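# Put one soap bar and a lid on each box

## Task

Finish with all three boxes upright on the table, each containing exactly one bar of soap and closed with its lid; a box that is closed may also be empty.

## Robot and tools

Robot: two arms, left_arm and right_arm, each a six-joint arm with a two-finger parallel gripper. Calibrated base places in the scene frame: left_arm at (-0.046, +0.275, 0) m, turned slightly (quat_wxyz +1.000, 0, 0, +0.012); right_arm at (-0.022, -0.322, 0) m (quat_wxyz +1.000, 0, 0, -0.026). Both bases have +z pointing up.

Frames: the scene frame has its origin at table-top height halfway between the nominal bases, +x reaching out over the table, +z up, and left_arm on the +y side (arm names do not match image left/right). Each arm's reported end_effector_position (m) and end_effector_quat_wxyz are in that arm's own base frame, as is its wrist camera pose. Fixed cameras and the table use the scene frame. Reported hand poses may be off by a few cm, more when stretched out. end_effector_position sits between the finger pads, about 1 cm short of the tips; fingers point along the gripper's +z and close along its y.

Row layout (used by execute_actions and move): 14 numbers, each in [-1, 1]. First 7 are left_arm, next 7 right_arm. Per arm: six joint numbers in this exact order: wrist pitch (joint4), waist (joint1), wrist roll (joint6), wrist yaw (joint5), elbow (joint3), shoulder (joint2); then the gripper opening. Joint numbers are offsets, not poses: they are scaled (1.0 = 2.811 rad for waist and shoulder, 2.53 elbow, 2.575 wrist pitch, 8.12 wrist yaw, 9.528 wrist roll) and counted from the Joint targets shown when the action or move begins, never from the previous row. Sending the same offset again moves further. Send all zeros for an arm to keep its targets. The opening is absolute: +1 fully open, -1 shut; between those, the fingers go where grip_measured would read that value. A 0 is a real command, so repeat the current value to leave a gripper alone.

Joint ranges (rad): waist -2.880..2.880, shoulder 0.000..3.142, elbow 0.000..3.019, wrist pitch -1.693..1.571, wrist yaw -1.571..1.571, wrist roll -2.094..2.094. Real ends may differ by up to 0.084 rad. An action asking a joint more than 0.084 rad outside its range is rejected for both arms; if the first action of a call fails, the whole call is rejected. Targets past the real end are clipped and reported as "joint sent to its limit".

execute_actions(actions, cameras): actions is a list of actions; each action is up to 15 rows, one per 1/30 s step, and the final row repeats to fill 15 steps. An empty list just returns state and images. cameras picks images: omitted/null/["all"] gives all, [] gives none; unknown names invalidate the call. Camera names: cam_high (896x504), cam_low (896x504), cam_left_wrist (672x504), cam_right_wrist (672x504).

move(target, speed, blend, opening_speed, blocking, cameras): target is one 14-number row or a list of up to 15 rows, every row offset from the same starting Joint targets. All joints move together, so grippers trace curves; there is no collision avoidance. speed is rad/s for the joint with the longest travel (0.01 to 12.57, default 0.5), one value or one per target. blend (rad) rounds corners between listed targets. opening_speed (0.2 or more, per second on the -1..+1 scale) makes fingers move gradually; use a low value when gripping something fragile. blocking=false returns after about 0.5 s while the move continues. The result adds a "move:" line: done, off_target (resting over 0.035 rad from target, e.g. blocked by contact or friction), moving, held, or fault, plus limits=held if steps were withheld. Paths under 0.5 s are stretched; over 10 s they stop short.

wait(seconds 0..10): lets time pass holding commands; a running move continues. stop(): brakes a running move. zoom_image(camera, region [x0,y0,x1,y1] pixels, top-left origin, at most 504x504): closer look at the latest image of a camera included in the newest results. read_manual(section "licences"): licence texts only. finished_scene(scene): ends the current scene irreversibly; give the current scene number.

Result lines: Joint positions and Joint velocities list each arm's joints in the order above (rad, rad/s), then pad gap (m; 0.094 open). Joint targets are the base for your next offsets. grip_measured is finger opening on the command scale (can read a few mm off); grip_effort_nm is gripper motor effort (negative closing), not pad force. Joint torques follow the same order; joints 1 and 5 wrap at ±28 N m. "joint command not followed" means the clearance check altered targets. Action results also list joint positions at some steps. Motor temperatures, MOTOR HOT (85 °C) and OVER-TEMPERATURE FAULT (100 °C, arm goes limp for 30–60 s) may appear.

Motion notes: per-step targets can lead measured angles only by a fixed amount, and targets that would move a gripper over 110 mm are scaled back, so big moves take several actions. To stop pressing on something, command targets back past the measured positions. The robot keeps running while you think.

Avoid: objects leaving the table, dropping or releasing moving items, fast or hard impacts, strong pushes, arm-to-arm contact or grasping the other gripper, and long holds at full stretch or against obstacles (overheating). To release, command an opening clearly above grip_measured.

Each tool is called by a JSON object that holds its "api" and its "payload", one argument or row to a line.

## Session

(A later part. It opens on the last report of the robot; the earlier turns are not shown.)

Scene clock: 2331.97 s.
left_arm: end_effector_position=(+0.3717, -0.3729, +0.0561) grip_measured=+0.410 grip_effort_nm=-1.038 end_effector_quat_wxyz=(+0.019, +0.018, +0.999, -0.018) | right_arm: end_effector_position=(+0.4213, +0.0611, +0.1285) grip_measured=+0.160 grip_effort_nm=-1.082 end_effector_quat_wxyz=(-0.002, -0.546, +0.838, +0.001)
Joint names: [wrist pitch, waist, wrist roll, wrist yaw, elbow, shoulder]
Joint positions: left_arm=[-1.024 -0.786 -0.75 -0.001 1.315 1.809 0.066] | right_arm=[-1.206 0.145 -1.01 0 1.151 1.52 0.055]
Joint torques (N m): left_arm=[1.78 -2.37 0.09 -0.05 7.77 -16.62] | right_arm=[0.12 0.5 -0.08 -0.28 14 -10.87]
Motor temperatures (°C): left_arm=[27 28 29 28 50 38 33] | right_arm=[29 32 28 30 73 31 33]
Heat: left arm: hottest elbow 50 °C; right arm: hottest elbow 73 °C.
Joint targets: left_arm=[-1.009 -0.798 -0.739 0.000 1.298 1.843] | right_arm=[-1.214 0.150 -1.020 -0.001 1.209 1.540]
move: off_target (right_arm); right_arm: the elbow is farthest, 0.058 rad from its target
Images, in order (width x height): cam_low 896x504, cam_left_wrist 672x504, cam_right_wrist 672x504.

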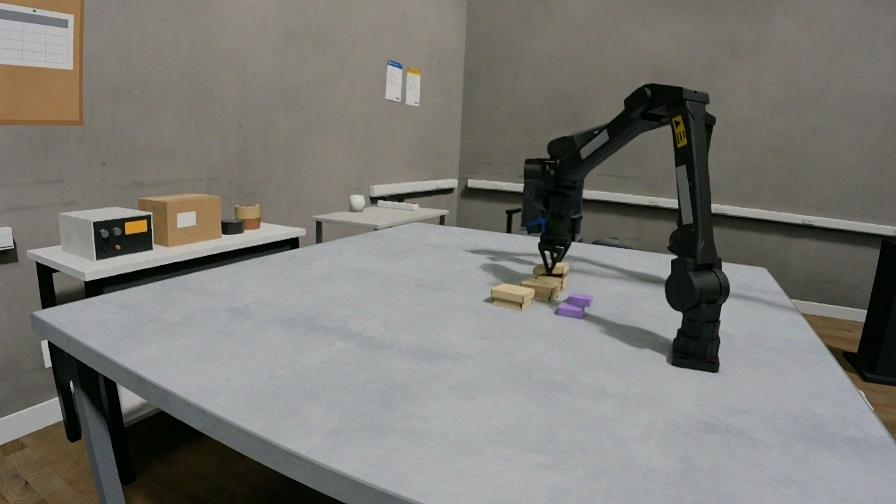

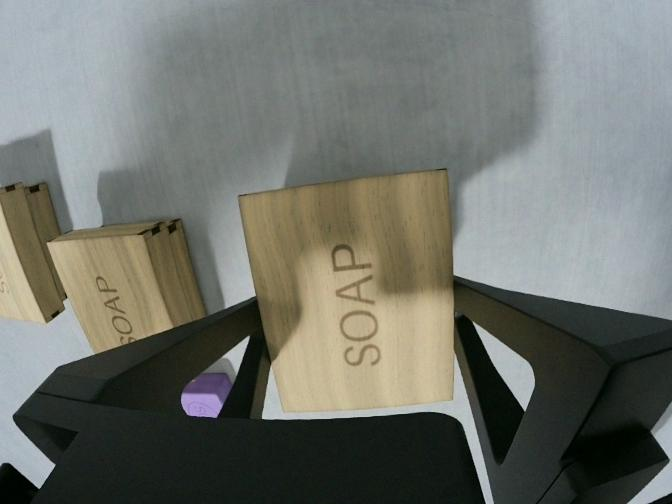

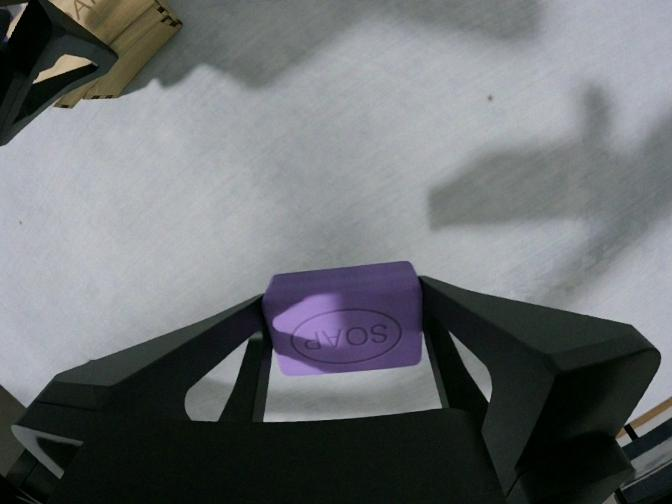

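{"api": "move", "payload": {
  "target": [
    [0,0,0,0,0,-0.0203,0.3,0,0,0,0,0,0,0.05],
    [0,-0.002,0,0,-0.0026,-0.0203,0.3,0,0,0,0,0,0,0.05],
    [0,-0.002,0,0,-0.0026,0.0045,0.3,0,0,0,0,0,0,0.05]
  ],
  "speed": 0.06,
  "cameras": ["cam_low","cam_right_wrist","cam_left_wrist"]
}}

{"api": "zoom_image", "payload": {
  "camera": "cam_low",
  "region": [525, 250, 575, 300]
}}

{"api": "zoom_image", "payload": {
  "camera": "cam_right_wrist",
  "region": [30, 0, 210, 110]
}}

Scene clock: 2348.83 s.
left_arm: end_effector_position=(+0.3704, -0.3721, +0.0557) grip_measured=+0.410 grip_effort_nm=-1.033 end_effector_quat_wxyz=(+0.020, +0.019, +0.999, -0.018) | right_arm: end_effector_position=(+0.4213, +0.0611, +0.1285) grip_measured=+0.160 grip_effort_nm=-1.072 end_effector_quat_wxyz=(-0.002, -0.546, +0.838, +0.001)
Joint names: [wrist pitch, waist, wrist roll, wrist yaw, elbow, shoulder]
Joint positions: left_arm=[-1.02 -0.788 -0.75 -0.002 1.308 1.805 0.066] | right_arm=[-1.206 0.145 -1.01 0 1.151 1.52 0.055]
Joint torques (N m): left_arm=[1.62 -2.73 0.08 -0.03 7.73 -15.15] | right_arm=[0.1 0.5 -0.09 -0.28 13.98 -10.93]
Motor temperatures (°C): left_arm=[27 28 29 28 48 39 33] | right_arm=[29 32 28 30 73 31 33]
Heat: left arm: hottest elbow 48 °C; right arm: hottest elbow 73 °C.
Joint targets: left_arm=[-1.009 -0.803 -0.738 0.000 1.291 1.856] | right_arm=[-1.214 0.150 -1.020 -0.001 1.209 1.540]
move: off_target (left_arm, right_arm); left_arm: the shoulder is farthest, 0.051 rad from its target; right_arm: the elbow is farthest, 0.058 rad from its target
Images, in order (width x height): cam_low 896x504, cam_left_wrist 672x504, cam_right_wrist 672x504.

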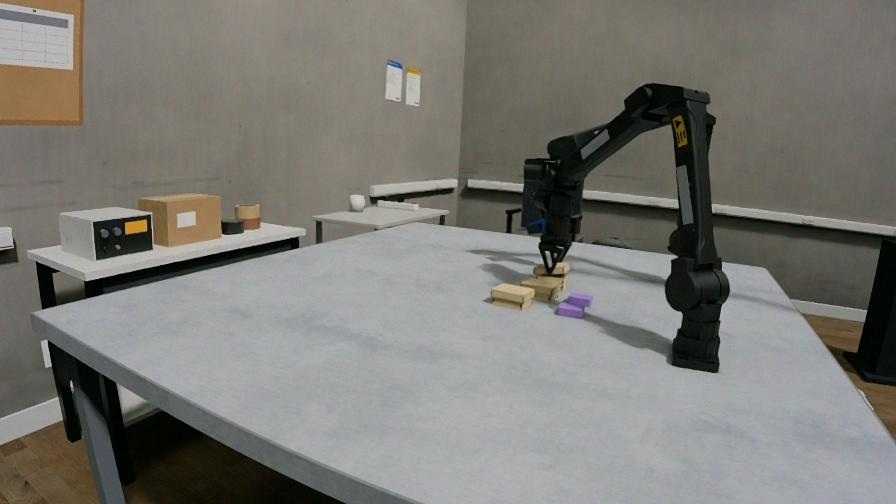

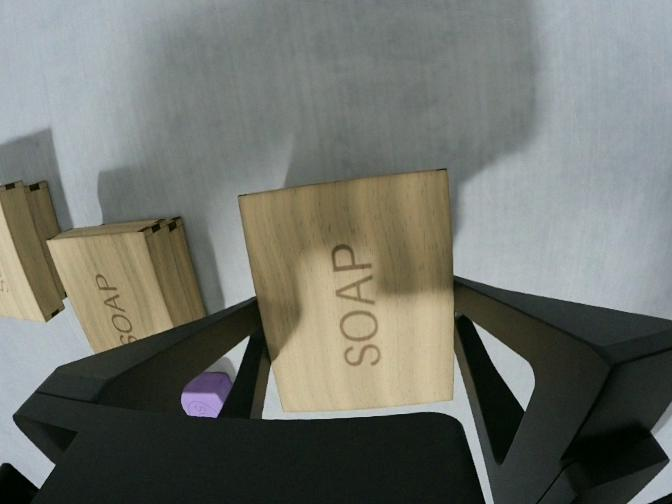

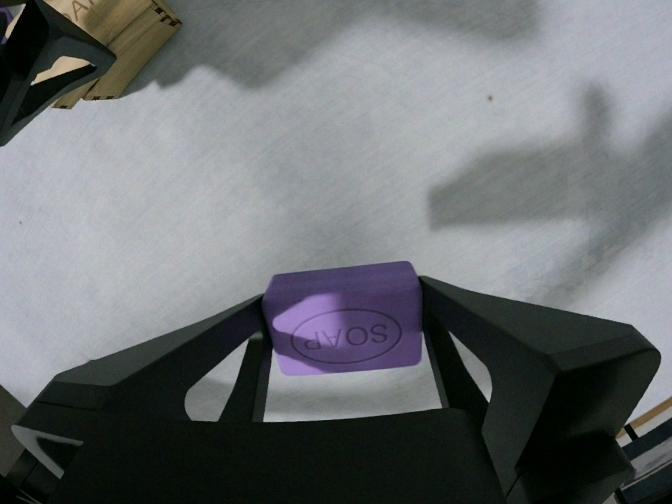

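Scaled by 10.080 from the camera's 896x504 image, which has a finer 1280x720 frame.

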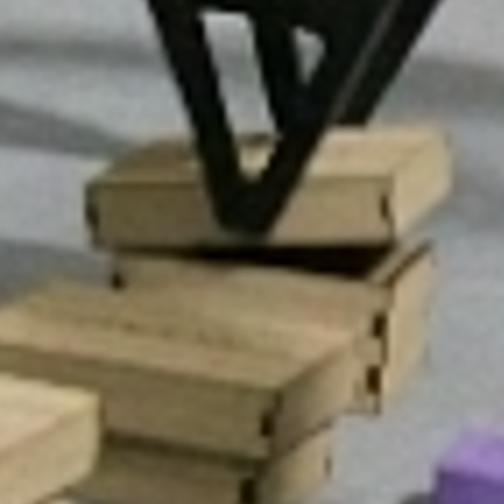

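Scaled by 2.800 from the camera's 672x504 image, which has a finer 960x720 frame.

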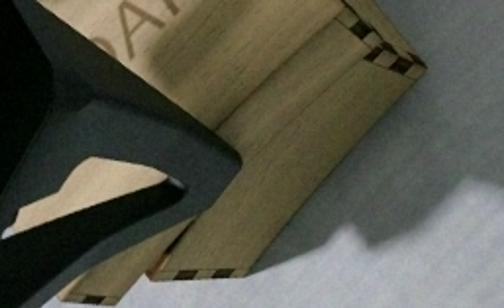

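{"api": "move", "payload": {
  "target": [0,0,0,0,0,0,0.40,0,0,0,0,0,0,0.05],
  "opening_speed": 0.3,
  "cameras": ["cam_low"]
}}

{"api": "zoom_image", "payload": {
  "camera": "cam_low",
  "region": [525, 250, 575, 300]
}}

Scene clock: 2357.33 s.
left_arm: end_effector_position=(+0.3703, -0.3722, +0.0555) grip_measured=+0.410 grip_effort_nm=-1.043 end_effector_quat_wxyz=(+0.020, +0.019, +0.999, -0.018) | right_arm: end_effector_position=(+0.4213, +0.0611, +0.1285) grip_measured=+0.160 grip_effort_nm=-1.072 end_effector_quat_wxyz=(-0.002, -0.546, +0.838, +0.001)
Joint names: [wrist pitch, waist, wrist roll, wrist yaw, elbow, shoulder]
Joint positions: left_arm=[-1.02 -0.788 -0.75 -0.003 1.308 1.805 0.066] | right_arm=[-1.206 0.145 -1.01 0 1.151 1.52 0.055]
Joint torques (N m): left_arm=[1.63 -2.73 0.08 0.02 7.73 -15.15] | right_arm=[0.09 0.5 -0.08 -0.29 13.98 -10.87]
Motor temperatures (°C): left_arm=[27 28 29 28 47 39 33] | right_arm=[29 32 28 30 73 31 33]
Heat: left arm: hottest elbow 47 °C; right arm: hottest elbow 73 °C.
Joint targets: left_arm=[-1.009 -0.804 -0.738 0.000 1.291 1.856] | right_arm=[-1.214 0.150 -1.020 -0.001 1.209 1.540]
move: off_target (left_arm, right_arm); left_arm: the shoulder is farthest, 0.051 rad from its target; right_arm: the elbow is farthest, 0.058 rad from its target
Images, in order (width x height): cam_low 896x504.

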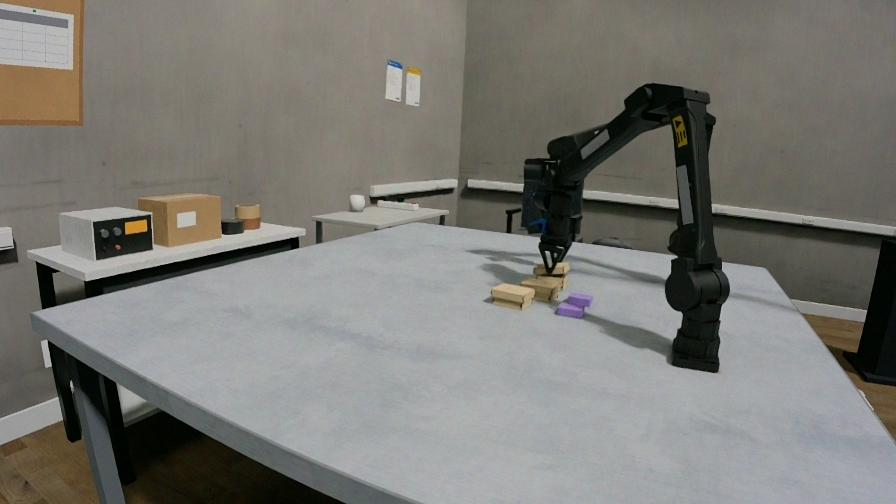

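Scaled by 10.080 from the camera's 896x504 image, which has a finer 1280x720 frame.

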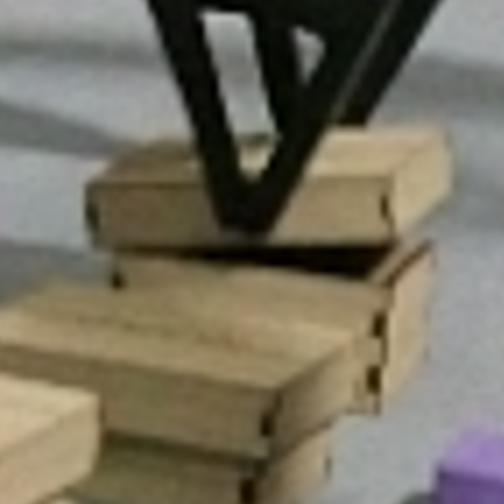

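{"api": "move", "payload": {
  "target": [
    [0,0,0,0,0,-0.0302,0.3,0,0,0,0,0,0,0.05],
    [0,-0.001,0,0,-0.0028,-0.0302,0.3,0,0,0,0,0,0,0.05]
  ],
  "speed": 0.06,
  "cameras": ["cam_low","cam_right_wrist"]
}}

{"api": "zoom_image", "payload": {
  "camera": "cam_low",
  "region": [525, 250, 575, 300]
}}

{"api": "zoom_image", "payload": {
  "camera": "cam_right_wrist",
  "region": [30, 0, 210, 110]
}}

Scene clock: 2386.23 s.
left_arm: end_effector_position=(+0.3649, -0.3714, +0.0582) grip_measured=+0.410 grip_effort_nm=-1.043 end_effector_quat_wxyz=(+0.021, +0.022, +0.999, -0.019) | right_arm: end_effector_position=(+0.4213, +0.0611, +0.1285) grip_measured=+0.160 grip_effort_nm=-1.067 end_effector_quat_wxyz=(-0.002, -0.546, +0.838, +0.001)
Joint names: [wrist pitch, waist, wrist roll, wrist yaw, elbow, shoulder]
Joint positions: left_arm=[-1.02 -0.794 -0.75 -0.003 1.296 1.791 0.066] | right_arm=[-1.206 0.145 -1.01 0 1.151 1.52 0.055]
Joint torques (N m): left_arm=[1.62 -2.84 0.08 0.02 8.28 -21.36] | right_arm=[0.1 0.5 -0.09 -0.28 13.98 -10.81]
Motor temperatures (°C): left_arm=[27 28 29 28 45 39 33] | right_arm=[29 32 28 30 74 31 33]
Heat: left arm: hottest elbow 45 °C; right arm: hottest elbow 74 °C.
Joint targets: left_arm=[-1.009 -0.806 -0.738 0.000 1.284 1.771] | right_arm=[-1.214 0.150 -1.020 -0.001 1.209 1.540]
move: off_target (right_arm); right_arm: the elbow is farthest, 0.058 rad from its target
Images, in order (width x height): cam_low 896x504, cam_right_wrist 672x504.

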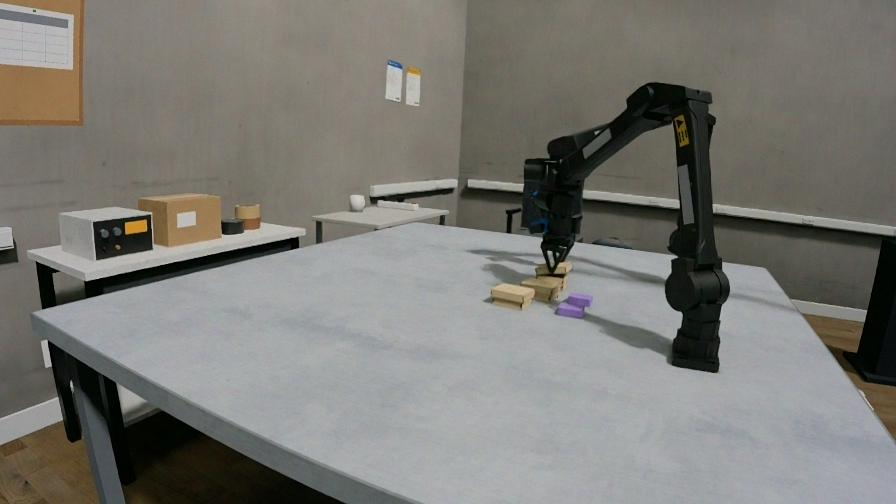

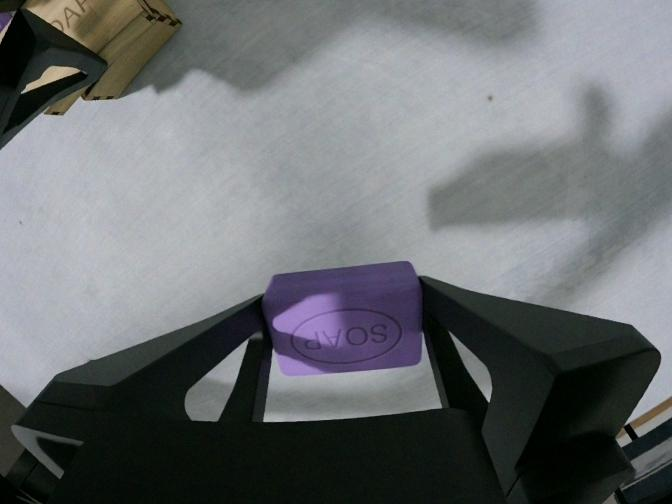

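Scaled by 10.080 from the camera's 896x504 image, which has a finer 1280x720 frame.

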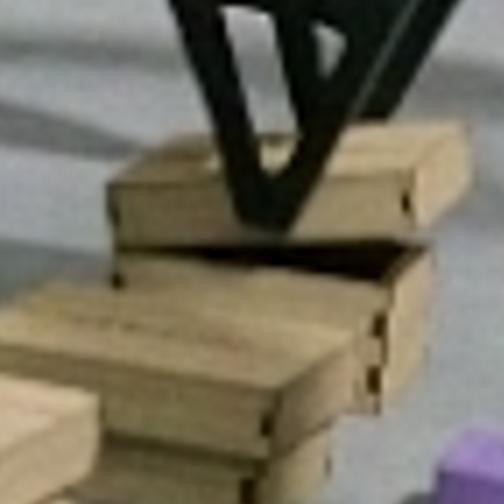

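Scaled by 2.800 from the camera's 672x504 image, which has a finer 960x720 frame.

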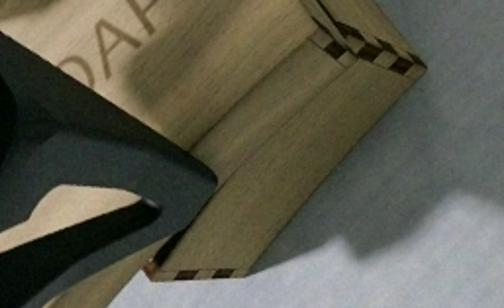

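{"api": "move", "payload": {
  "target": [
    [0.0026,0,0,0,0,0,0.3,0,0,0,0,0,0,0.05],
    [0.0026,0,0,0,0,0.0185,0.3,0,0,0,0,0,0,0.05]
  ],
  "speed": 0.06,
  "cameras": ["cam_low","cam_right_wrist"]
}}

{"api": "zoom_image", "payload": {
  "camera": "cam_low",
  "region": [525, 250, 575, 300]
}}

{"api": "zoom_image", "payload": {
  "camera": "cam_right_wrist",
  "region": [30, 0, 210, 110]
}}

Scene clock: 2402.73 s.
left_arm: end_effector_position=(+0.3656, -0.3721, +0.0580) grip_measured=+0.410 grip_effort_nm=-1.038 end_effector_quat_wxyz=(+0.022, +0.022, +0.999, -0.020) | right_arm: end_effector_position=(+0.4213, +0.0611, +0.1285) grip_measured=+0.160 grip_effort_nm=-1.077 end_effector_quat_wxyz=(-0.002, -0.546, +0.838, +0.001)
Joint names: [wrist pitch, waist, wrist roll, wrist yaw, elbow, shoulder]
Joint positions: left_arm=[-1.015 -0.794 -0.75 -0.003 1.296 1.792 0.066] | right_arm=[-1.206 0.145 -1.01 0 1.151 1.52 0.055]
Joint torques (N m): left_arm=[1.74 -2.43 0.08 0.02 8.27 -16.67] | right_arm=[0.1 0.44 -0.09 -0.28 13.98 -10.81]
Motor temperatures (°C): left_arm=[27 28 29 28 45 41 33] | right_arm=[29 32 28 30 74 31 33]
Heat: left arm: hottest elbow 45 °C; right arm: hottest elbow 74 °C.
Joint targets: left_arm=[-1.002 -0.806 -0.738 0.000 1.284 1.823] | right_arm=[-1.214 0.150 -1.020 -0.001 1.209 1.540]
move: off_target (right_arm); right_arm: the elbow is farthest, 0.058 rad from its target
Images, in order (width x height): cam_low 896x504, cam_right_wrist 672x504.

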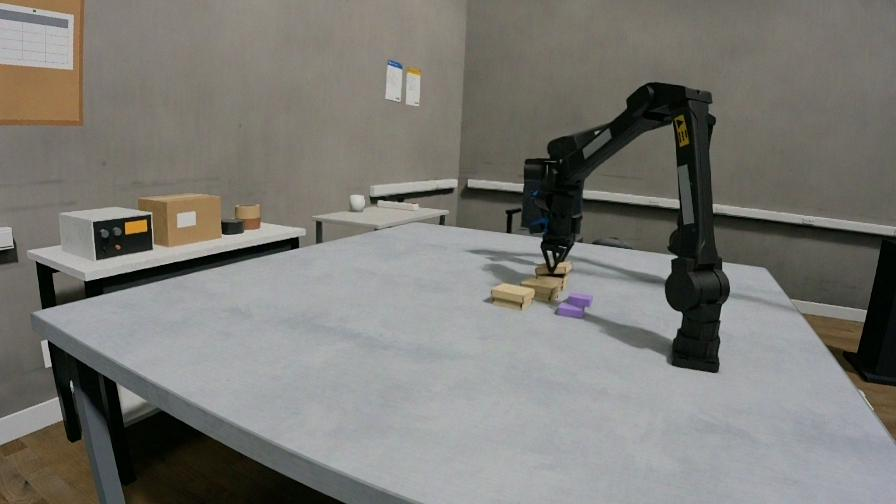

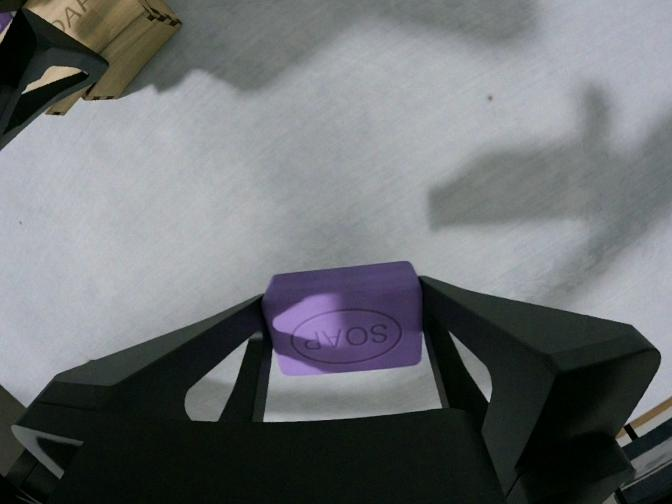

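Scaled by 10.080 from the camera's 896x504 image, which has a finer 1280x720 frame.

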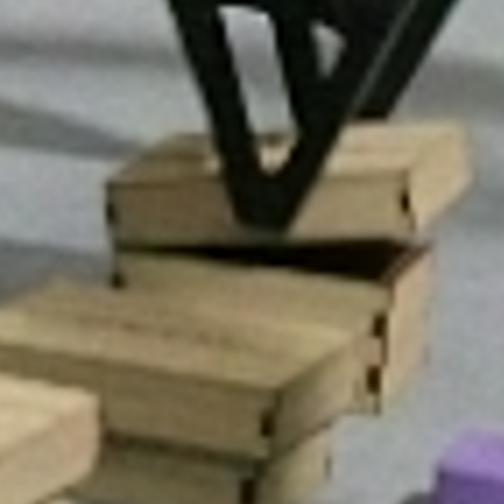

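Scaled by 2.800 from the camera's 672x504 image, which has a finer 960x720 frame.

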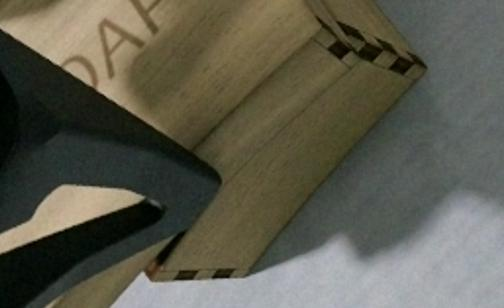

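{"api": "move", "payload": {
  "target": [
    [0.0027,0,0,0,0,0,0.3,0,0,0,0,0,0,0.05],
    [0.0027,0,0,0,0,0,0.7,0,0,0,0,0,0,0.05]
  ],
  "speed": 0.06,
  "opening_speed": 0.25,
  "cameras": ["cam_low","cam_right_wrist","cam_left_wrist"]
}}

{"api": "zoom_image", "payload": {
  "camera": "cam_low",
  "region": [525, 250, 575, 300]
}}

{"api": "zoom_image", "payload": {
  "camera": "cam_right_wrist",
  "region": [30, 0, 210, 110]
}}

Scene clock: 2418.53 s.
left_arm: end_effector_position=(+0.3668, -0.3732, +0.0576) grip_measured=+0.697 grip_effort_nm=0.125 end_effector_quat_wxyz=(+0.024, +0.022, +0.999, -0.022) | right_arm: end_effector_position=(+0.4213, +0.0611, +0.1285) grip_measured=+0.160 grip_effort_nm=-1.072 end_effector_quat_wxyz=(-0.002, -0.546, +0.838, +0.001)
Joint names: [wrist pitch, waist, wrist roll, wrist yaw, elbow, shoulder]
Joint positions: left_arm=[-1.009 -0.794 -0.75 -0.003 1.296 1.793 0.08] | right_arm=[-1.206 0.145 -1.01 0 1.151 1.52 0.055]
Joint torques (N m): left_arm=[1.74 -2.43 0.08 0.02 8.28 -16.85] | right_arm=[0.09 0.5 -0.09 -0.28 13.98 -10.81]
Motor temperatures (°C): left_arm=[27 28 29 28 45 40 33] | right_arm=[29 32 28 30 74 31 33]
Heat: left arm: hottest elbow 45 °C; right arm: hottest elbow 74 °C.
Joint targets: left_arm=[-0.995 -0.806 -0.738 0.000 1.284 1.823] | right_arm=[-1.214 0.150 -1.020 -0.001 1.209 1.540]
move: off_target (right_arm); right_arm: the elbow is farthest, 0.058 rad from its target
Images, in order (width x height): cam_low 896x504, cam_left_wrist 672x504, cam_right_wrist 672x504.

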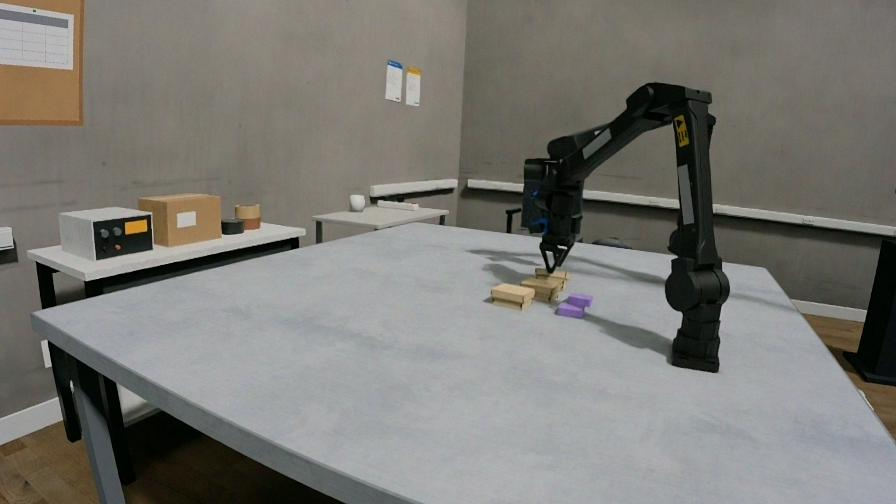

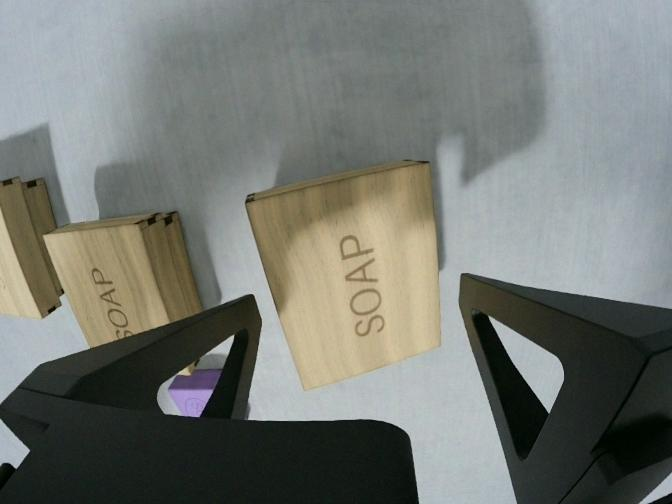

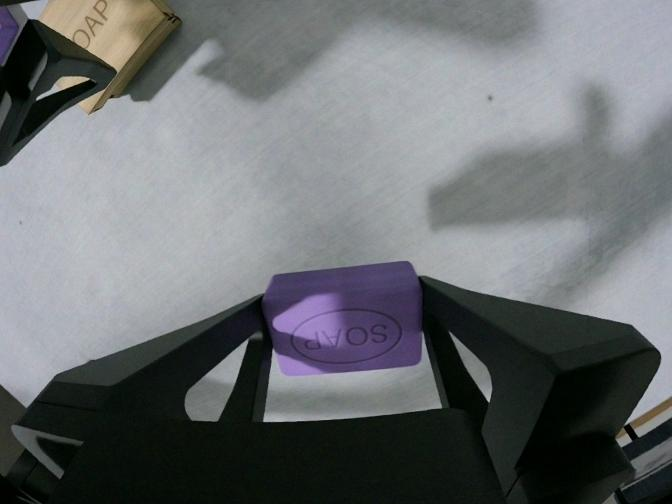

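Scaled by 10.080 from the camera's 896x504 image, which has a finer 1280x720 frame.

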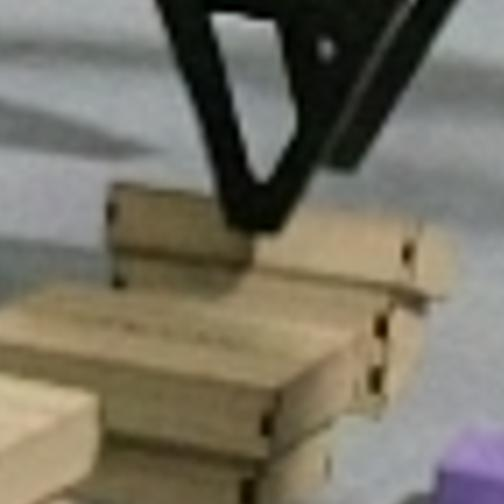

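Scaled by 2.800 from the camera's 672x504 image, which has a finer 960x720 frame.

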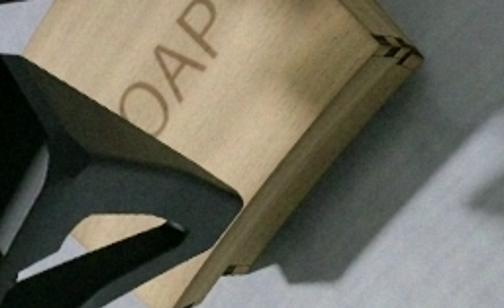

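{"api": "move", "payload": {
  "target": [
    [0.003,0,0,0,0.0012,0.0121,0.7,0.0489,0,0,0,-0.138,-0.0904,0.05],
    [0.003,0,0,0,0.0012,0.0121,0.34,0.0489,0,0,0,-0.138,-0.0904,0.05],
    [0.003,0,0,0,0.0221,-0.0028,0.34,0.0489,0,0,0,-0.138,-0.0904,0.05],
    [-0.0524,0,0,0,0.049,-0.0245,0.34,0.0489,0,0,0,-0.138,-0.0904,0.05],
    [-0.0524,0.249,0,0,0.049,-0.0245,0.34,0.0489,0,0,0,-0.138,-0.0904,0.05]
  ],
  "speed": [0.3,0.2,0.2,0.2,0.8],
  "opening_speed": 0.5,
  "cameras": ["cam_low","cam_left_wrist"]
}}

{"api": "zoom_image", "payload": {
  "camera": "cam_low",
  "region": [420, 230, 590, 320]
}}

Scene clock: 2466.37 s.
left_arm: end_effector_position=(+0.5202, -0.0506, +0.0893) grip_measured=+0.422 grip_effort_nm=-1.033 end_effector_quat_wxyz=(+0.018, -0.321, +0.947, -0.008) | right_arm: end_effector_position=(+0.3417, +0.0494, +0.1105) grip_measured=+0.160 grip_effort_nm=-1.077 end_effector_quat_wxyz=(+0.022, -0.546, +0.838, -0.010)
Joint names: [wrist pitch, waist, wrist roll, wrist yaw, elbow, shoulder]
Joint positions: left_arm=[-1.118 -0.096 -0.75 0 1.356 1.769 0.067] | right_arm=[-1.097 0.145 -1.01 0 0.873 1.298 0.055]
Joint torques (N m): left_arm=[0.65 -2.43 0.08 -0.09 14.43 -21.01] | right_arm=[0.83 0.5 -0.08 -0.29 7.95 -9.7]
Motor temperatures (°C): left_arm=[27 28 29 28 45 38 32] | right_arm=[29 32 28 30 71 31 33]
Heat: left arm: hottest elbow 45 °C; right arm: hottest elbow 71 °C.
Joint targets: left_arm=[-1.130 -0.106 -0.738 0.000 1.408 1.754] | right_arm=[-1.088 0.150 -1.020 -0.001 0.860 1.285]
move: off_target (left_arm); left_arm: the elbow is farthest, 0.052 rad from its target
Images, in order (width x height): cam_low 896x504, cam_left_wrist 672x504.

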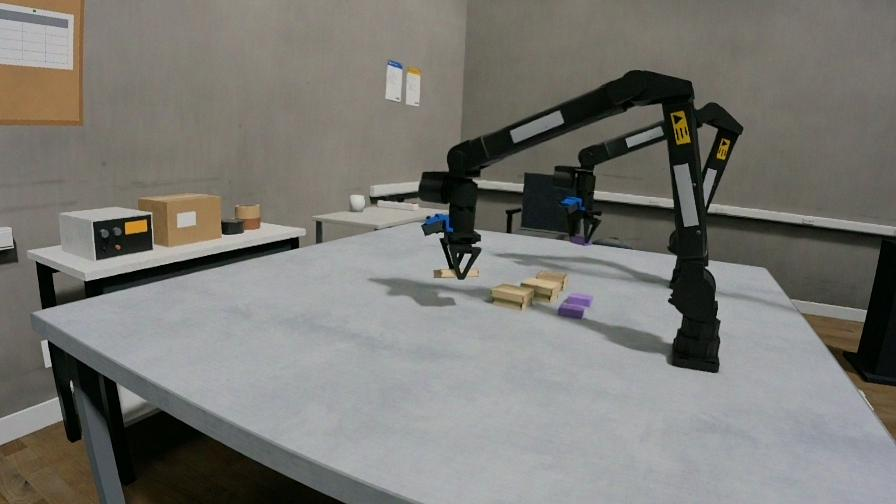

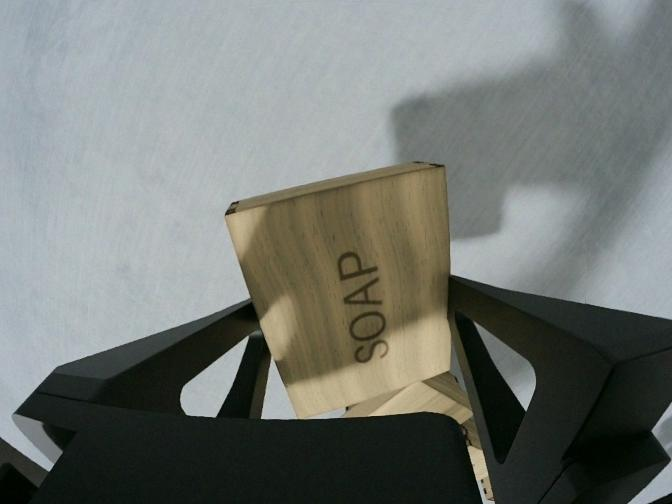

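Scaled by 2.965 from the camera's 896x504 image, which has a finer 1280x720 frame.

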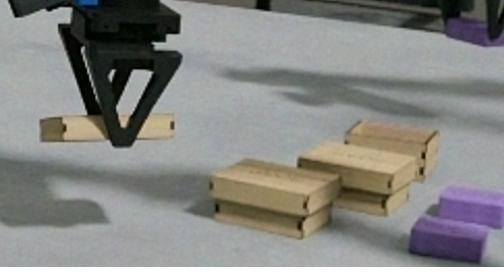

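{"api": "move", "payload": {
  "target": [
    [0.0741,0,0,0,-0.0533,0.0469,0.34,0,0,0,0,0,0,0.05],
    [0.0741,0,0,0,-0.0533,0.0469,0.85,0,0,0,0,0,0,0.05],
    [0.0811,0,0,0,-0.0569,0.0501,0.85,0,0,0,0,0,0,0.05],
    [0.0811,0,0,0,-0.0569,0.0501,0.28,0,0,0,0,0,0,0.05]
  ],
  "speed": 0.25,
  "opening_speed": 0.4,
  "cameras": ["cam_low","cam_left_wrist"]
}}

{"api": "zoom_image", "payload": {
  "camera": "cam_left_wrist",
  "region": [200, 140, 500, 430]
}}

Scene clock: 2488.67 s.
left_arm: end_effector_position=(+0.5235, -0.0510, +0.0158) grip_measured=+0.409 grip_effort_nm=-1.018 end_effector_quat_wxyz=(+0.022, -0.321, +0.947, -0.010) | right_arm: end_effector_position=(+0.3417, +0.0494, +0.1105) grip_measured=+0.160 grip_effort_nm=-1.082 end_effector_quat_wxyz=(+0.022, -0.546, +0.838, -0.010)
Joint names: [wrist pitch, waist, wrist roll, wrist yaw, elbow, shoulder]
Joint positions: left_arm=[-0.935 -0.096 -0.75 0.001 1.276 1.864 0.066] | right_arm=[-1.097 0.145 -1.01 0 0.873 1.298 0.055]
Joint torques (N m): left_arm=[1.7 -2.37 0.08 -0.12 7.73 -17.44] | right_arm=[0.8 0.5 -0.08 -0.28 7.97 -9.7]
Motor temperatures (°C): left_arm=[27 28 29 28 47 38 32] | right_arm=[29 32 28 30 64 32 33]
Heat: left arm: hottest elbow 47 °C; right arm: hottest elbow 64 °C.
Joint targets: left_arm=[-0.922 -0.106 -0.739 0.000 1.264 1.895] | right_arm=[-1.088 0.150 -1.020 -0.001 0.860 1.285]
move: done
Images, in order (width x height): cam_low 896x504, cam_left_wrist 672x504.

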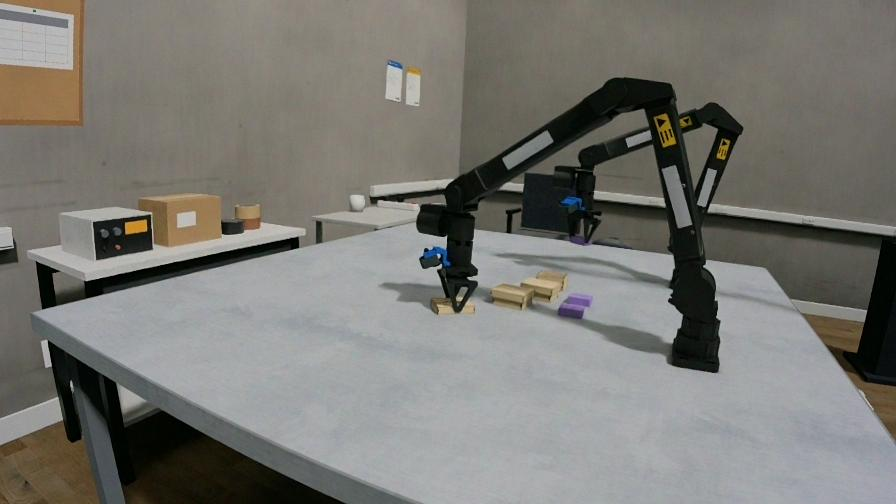

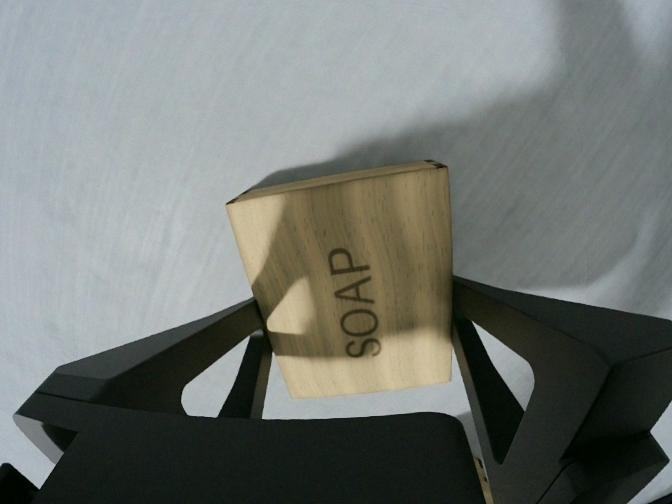

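Scaled by 1.680 from the camera's 672x504 image, which has a finer 960x720 frame.

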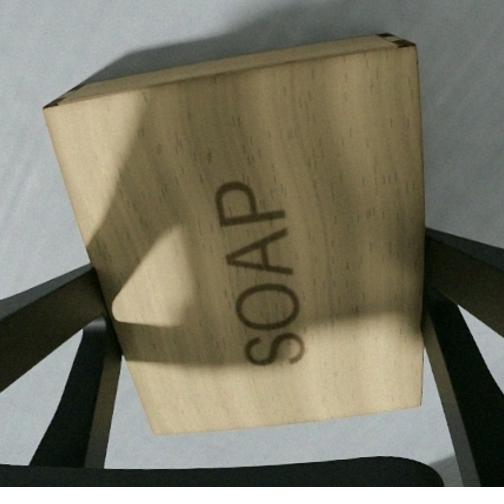

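{"api": "move", "payload": {
  "target": [
    [0,0,0,0,0.0213,-0.0153,0.28,0,0,0,0,0,0,0.05],
    [-0.0781,0,0,0,0.0581,-0.0491,0.28,-0.0489,0.1245,0,0,0.138,0.0904,0.05]
  ],
  "speed": [0.2,0.5],
  "cameras": ["cam_right_wrist","cam_low"]
}}

{"api": "zoom_image", "payload": {
  "camera": "cam_right_wrist",
  "region": [200, 40, 500, 400]
}}

{"api": "zoom_image", "payload": {
  "camera": "cam_low",
  "region": [525, 250, 575, 300]
}}

Scene clock: 2507.47 s.
left_arm: end_effector_position=(+0.5235, -0.0510, +0.0905) grip_measured=+0.408 grip_effort_nm=-1.038 end_effector_quat_wxyz=(+0.023, -0.321, +0.947, -0.011) | right_arm: end_effector_position=(+0.3739, +0.2039, +0.1285) grip_measured=+0.160 grip_effort_nm=-1.077 end_effector_quat_wxyz=(+0.002, +0.685, -0.728, -0.001)
Joint names: [wrist pitch, waist, wrist roll, wrist yaw, elbow, shoulder]
Joint positions: left_arm=[-1.111 -0.096 -0.75 0.001 1.36 1.77 0.066] | right_arm=[-1.206 0.5 -1.01 -0.001 1.151 1.52 0.055]
Joint torques (N m): left_arm=[0.69 -2.37 0.08 -0.12 14.38 -20.89] | right_arm=[0.09 0.03 -0.09 -0.24 13.97 -10.87]
Motor temperatures (°C): left_arm=[27 28 29 28 45 38 33] | right_arm=[29 32 28 30 62 32 33]
Heat: left arm: hottest elbow 45 °C; right arm: hottest elbow 62 °C.
Joint targets: left_arm=[-1.123 -0.106 -0.739 0.000 1.411 1.757] | right_arm=[-1.214 0.500 -1.020 -0.001 1.209 1.540]
move: off_target (left_arm, right_arm); left_arm: the elbow is farthest, 0.051 rad from its target; right_arm: the elbow is farthest, 0.058 rad from its target
Images, in order (width x height): cam_low 896x504, cam_right_wrist 672x504.

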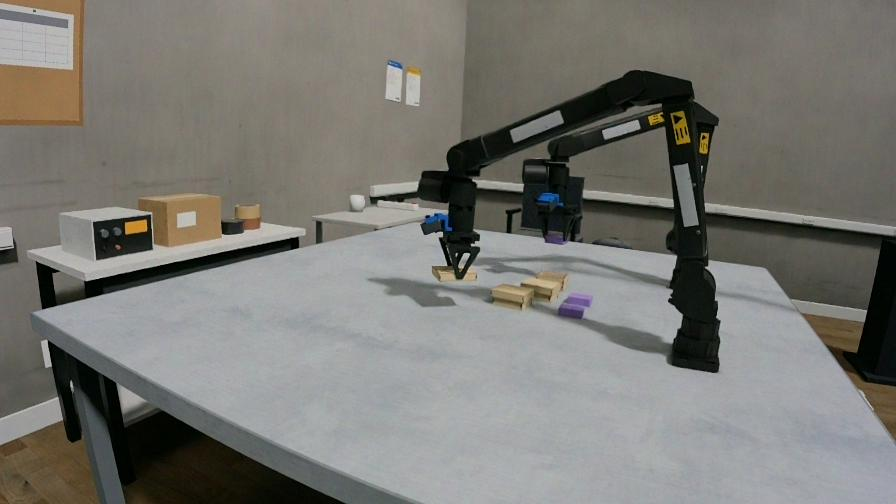

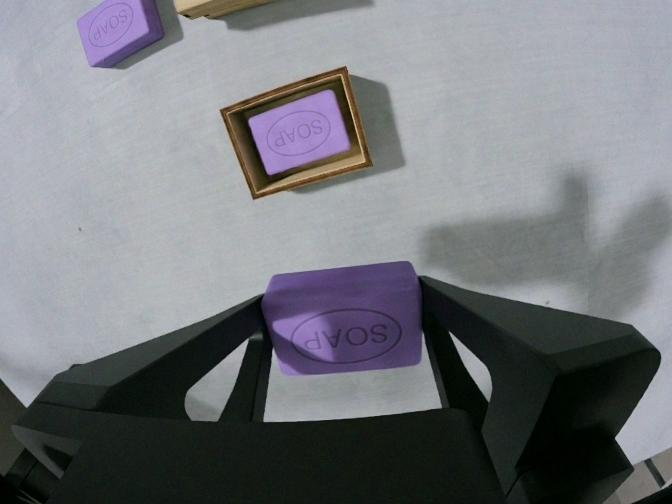

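Scaled by 1.400 from the camera's 672x504 image, which has a finer 960x720 frame.

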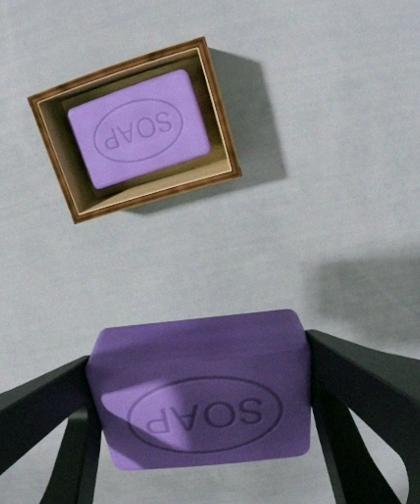

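Scaled by 10.080 from the camera's 896x504 image, which has a finer 1280x720 frame.

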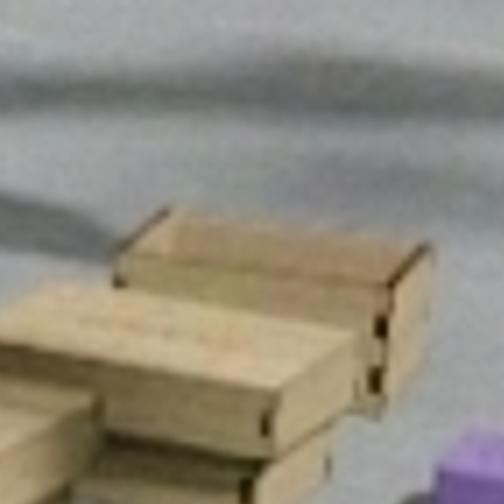

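{"api": "move", "payload": {
  "target": [
    [0,0,0,0,0,0,0.28,0,-0.1245,0,0,0,0,0.05],
    [0,-0.2576,-0.0052,0,0,0,0.28,0,-0.1245,0,0,0,0,0.05]
  ],
  "speed": [0.8,0.8],
  "cameras": []
}}

{"api": "move", "payload": {
  "target": [
    [0,0.0167,0,0,0,0,0.28,0,0,0,0,0,0,0.05],
    [0.0435,0.0167,0,0,-0.0486,0.0235,0.28,0,0,0,0,0,0,0.05]
  ],
  "speed": [0.1,0.12],
  "cameras": ["cam_low","cam_right_wrist"]
}}

{"api": "zoom_image", "payload": {
  "camera": "cam_low",
  "region": [525, 250, 575, 300]
}}

{"api": "zoom_image", "payload": {
  "camera": "cam_right_wrist",
  "region": [30, 0, 210, 110]
}}

Scene clock: 2542.30 s.
left_arm: end_effector_position=(+0.3505, -0.3920, +0.0905) grip_measured=+0.408 grip_effort_nm=-1.038 end_effector_quat_wxyz=(+0.017, +0.033, +0.999, -0.018) | right_arm: end_effector_position=(+0.4213, +0.0613, +0.1285) grip_measured=+0.160 grip_effort_nm=-1.077 end_effector_quat_wxyz=(-0.002, -0.546, +0.838, +0.001)
Joint names: [wrist pitch, waist, wrist roll, wrist yaw, elbow, shoulder]
Joint positions: left_arm=[-1.112 -0.84 -0.774 0.001 1.36 1.77 0.066] | right_arm=[-1.206 0.146 -1.01 0 1.151 1.52 0.055]
Joint torques (N m): left_arm=[0.72 -0.79 -0.22 -0.11 14.37 -20.89] | right_arm=[0.1 0.44 -0.09 -0.28 14 -10.87]
Motor temperatures (°C): left_arm=[27 28 29 28 47 38 33] | right_arm=[29 32 28 30 71 31 33]
Heat: left arm: hottest elbow 47 °C; right arm: hottest elbow 71 °C.
Joint targets: left_arm=[-1.123 -0.830 -0.788 0.000 1.411 1.757] | right_arm=[-1.214 0.150 -1.020 -0.001 1.209 1.540]
move: off_target (left_arm, right_arm); left_arm: the elbow is farthest, 0.051 rad from its target; right_arm: the elbow is farthest, 0.058 rad from its target
No camera images: "cameras" was empty.

Scene clock: 2544.37 s.
left_arm: end_effector_position=(+0.3653, -0.3700, +0.0551) grip_measured=+0.408 grip_effort_nm=-1.033 end_effector_quat_wxyz=(+0.016, +0.008, +1.000, -0.016) | right_arm: end_effector_position=(+0.4213, +0.0613, +0.1285) grip_measured=+0.160 grip_effort_nm=-1.077 end_effector_quat_wxyz=(-0.002, -0.546, +0.838, +0.001)
Joint names: [wrist pitch, waist, wrist roll, wrist yaw, elbow, shoulder]
Joint positions: left_arm=[-1.024 -0.791 -0.775 0.001 1.298 1.799 0.066] | right_arm=[-1.206 0.146 -1.01 0 1.151 1.52 0.055]
Joint torques (N m): left_arm=[1.72 -1.03 -0.21 -0.11 8.4 -17.67] | right_arm=[0.1 0.44 -0.09 -0.28 14 -10.87]
Motor temperatures (°C): left_arm=[27 28 29 28 47 38 33] | right_arm=[29 32 28 30 71 31 33]
Heat: left arm: hottest elbow 47 °C; right arm: hottest elbow 71 °C.
Joint targets: left_arm=[-1.011 -0.784 -0.788 0.000 1.288 1.823] | right_arm=[-1.214 0.150 -1.020 -0.001 1.209 1.540]
move: off_target (right_arm); right_arm: the elbow is farthest, 0.058 rad from its target
Images, in order (width x height): cam_low 896x504, cam_right_wrist 672x504.

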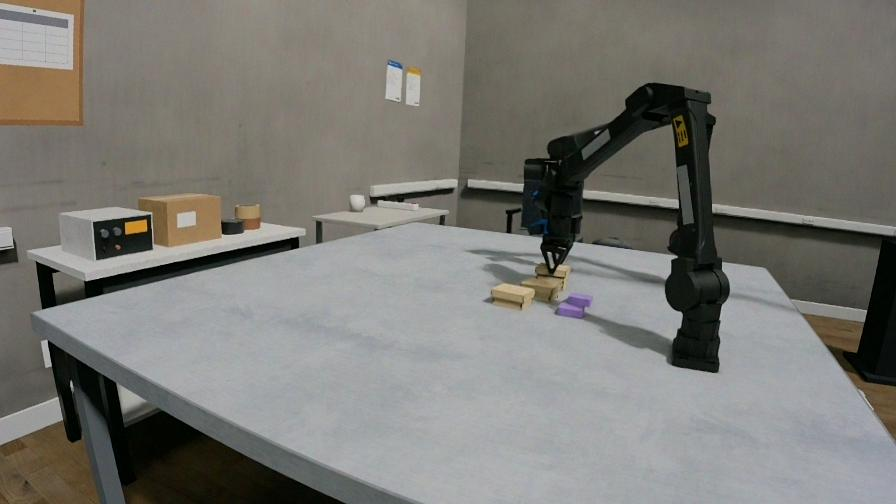

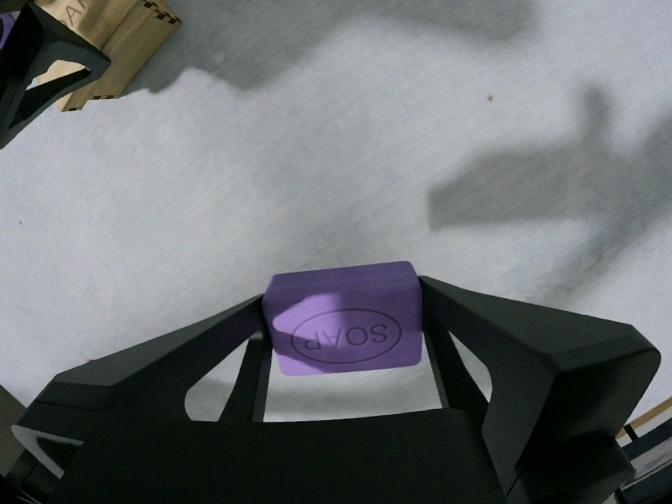

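Scaled by 10.080 from the camera's 896x504 image, which has a finer 1280x720 frame.

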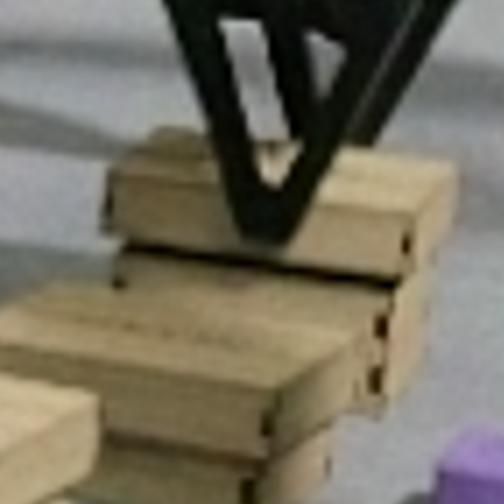

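Scaled by 2.800 from the camera's 672x504 image, which has a finer 960x720 frame.

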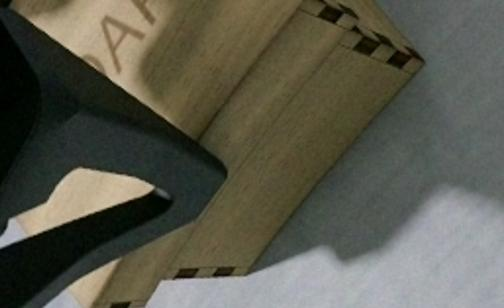

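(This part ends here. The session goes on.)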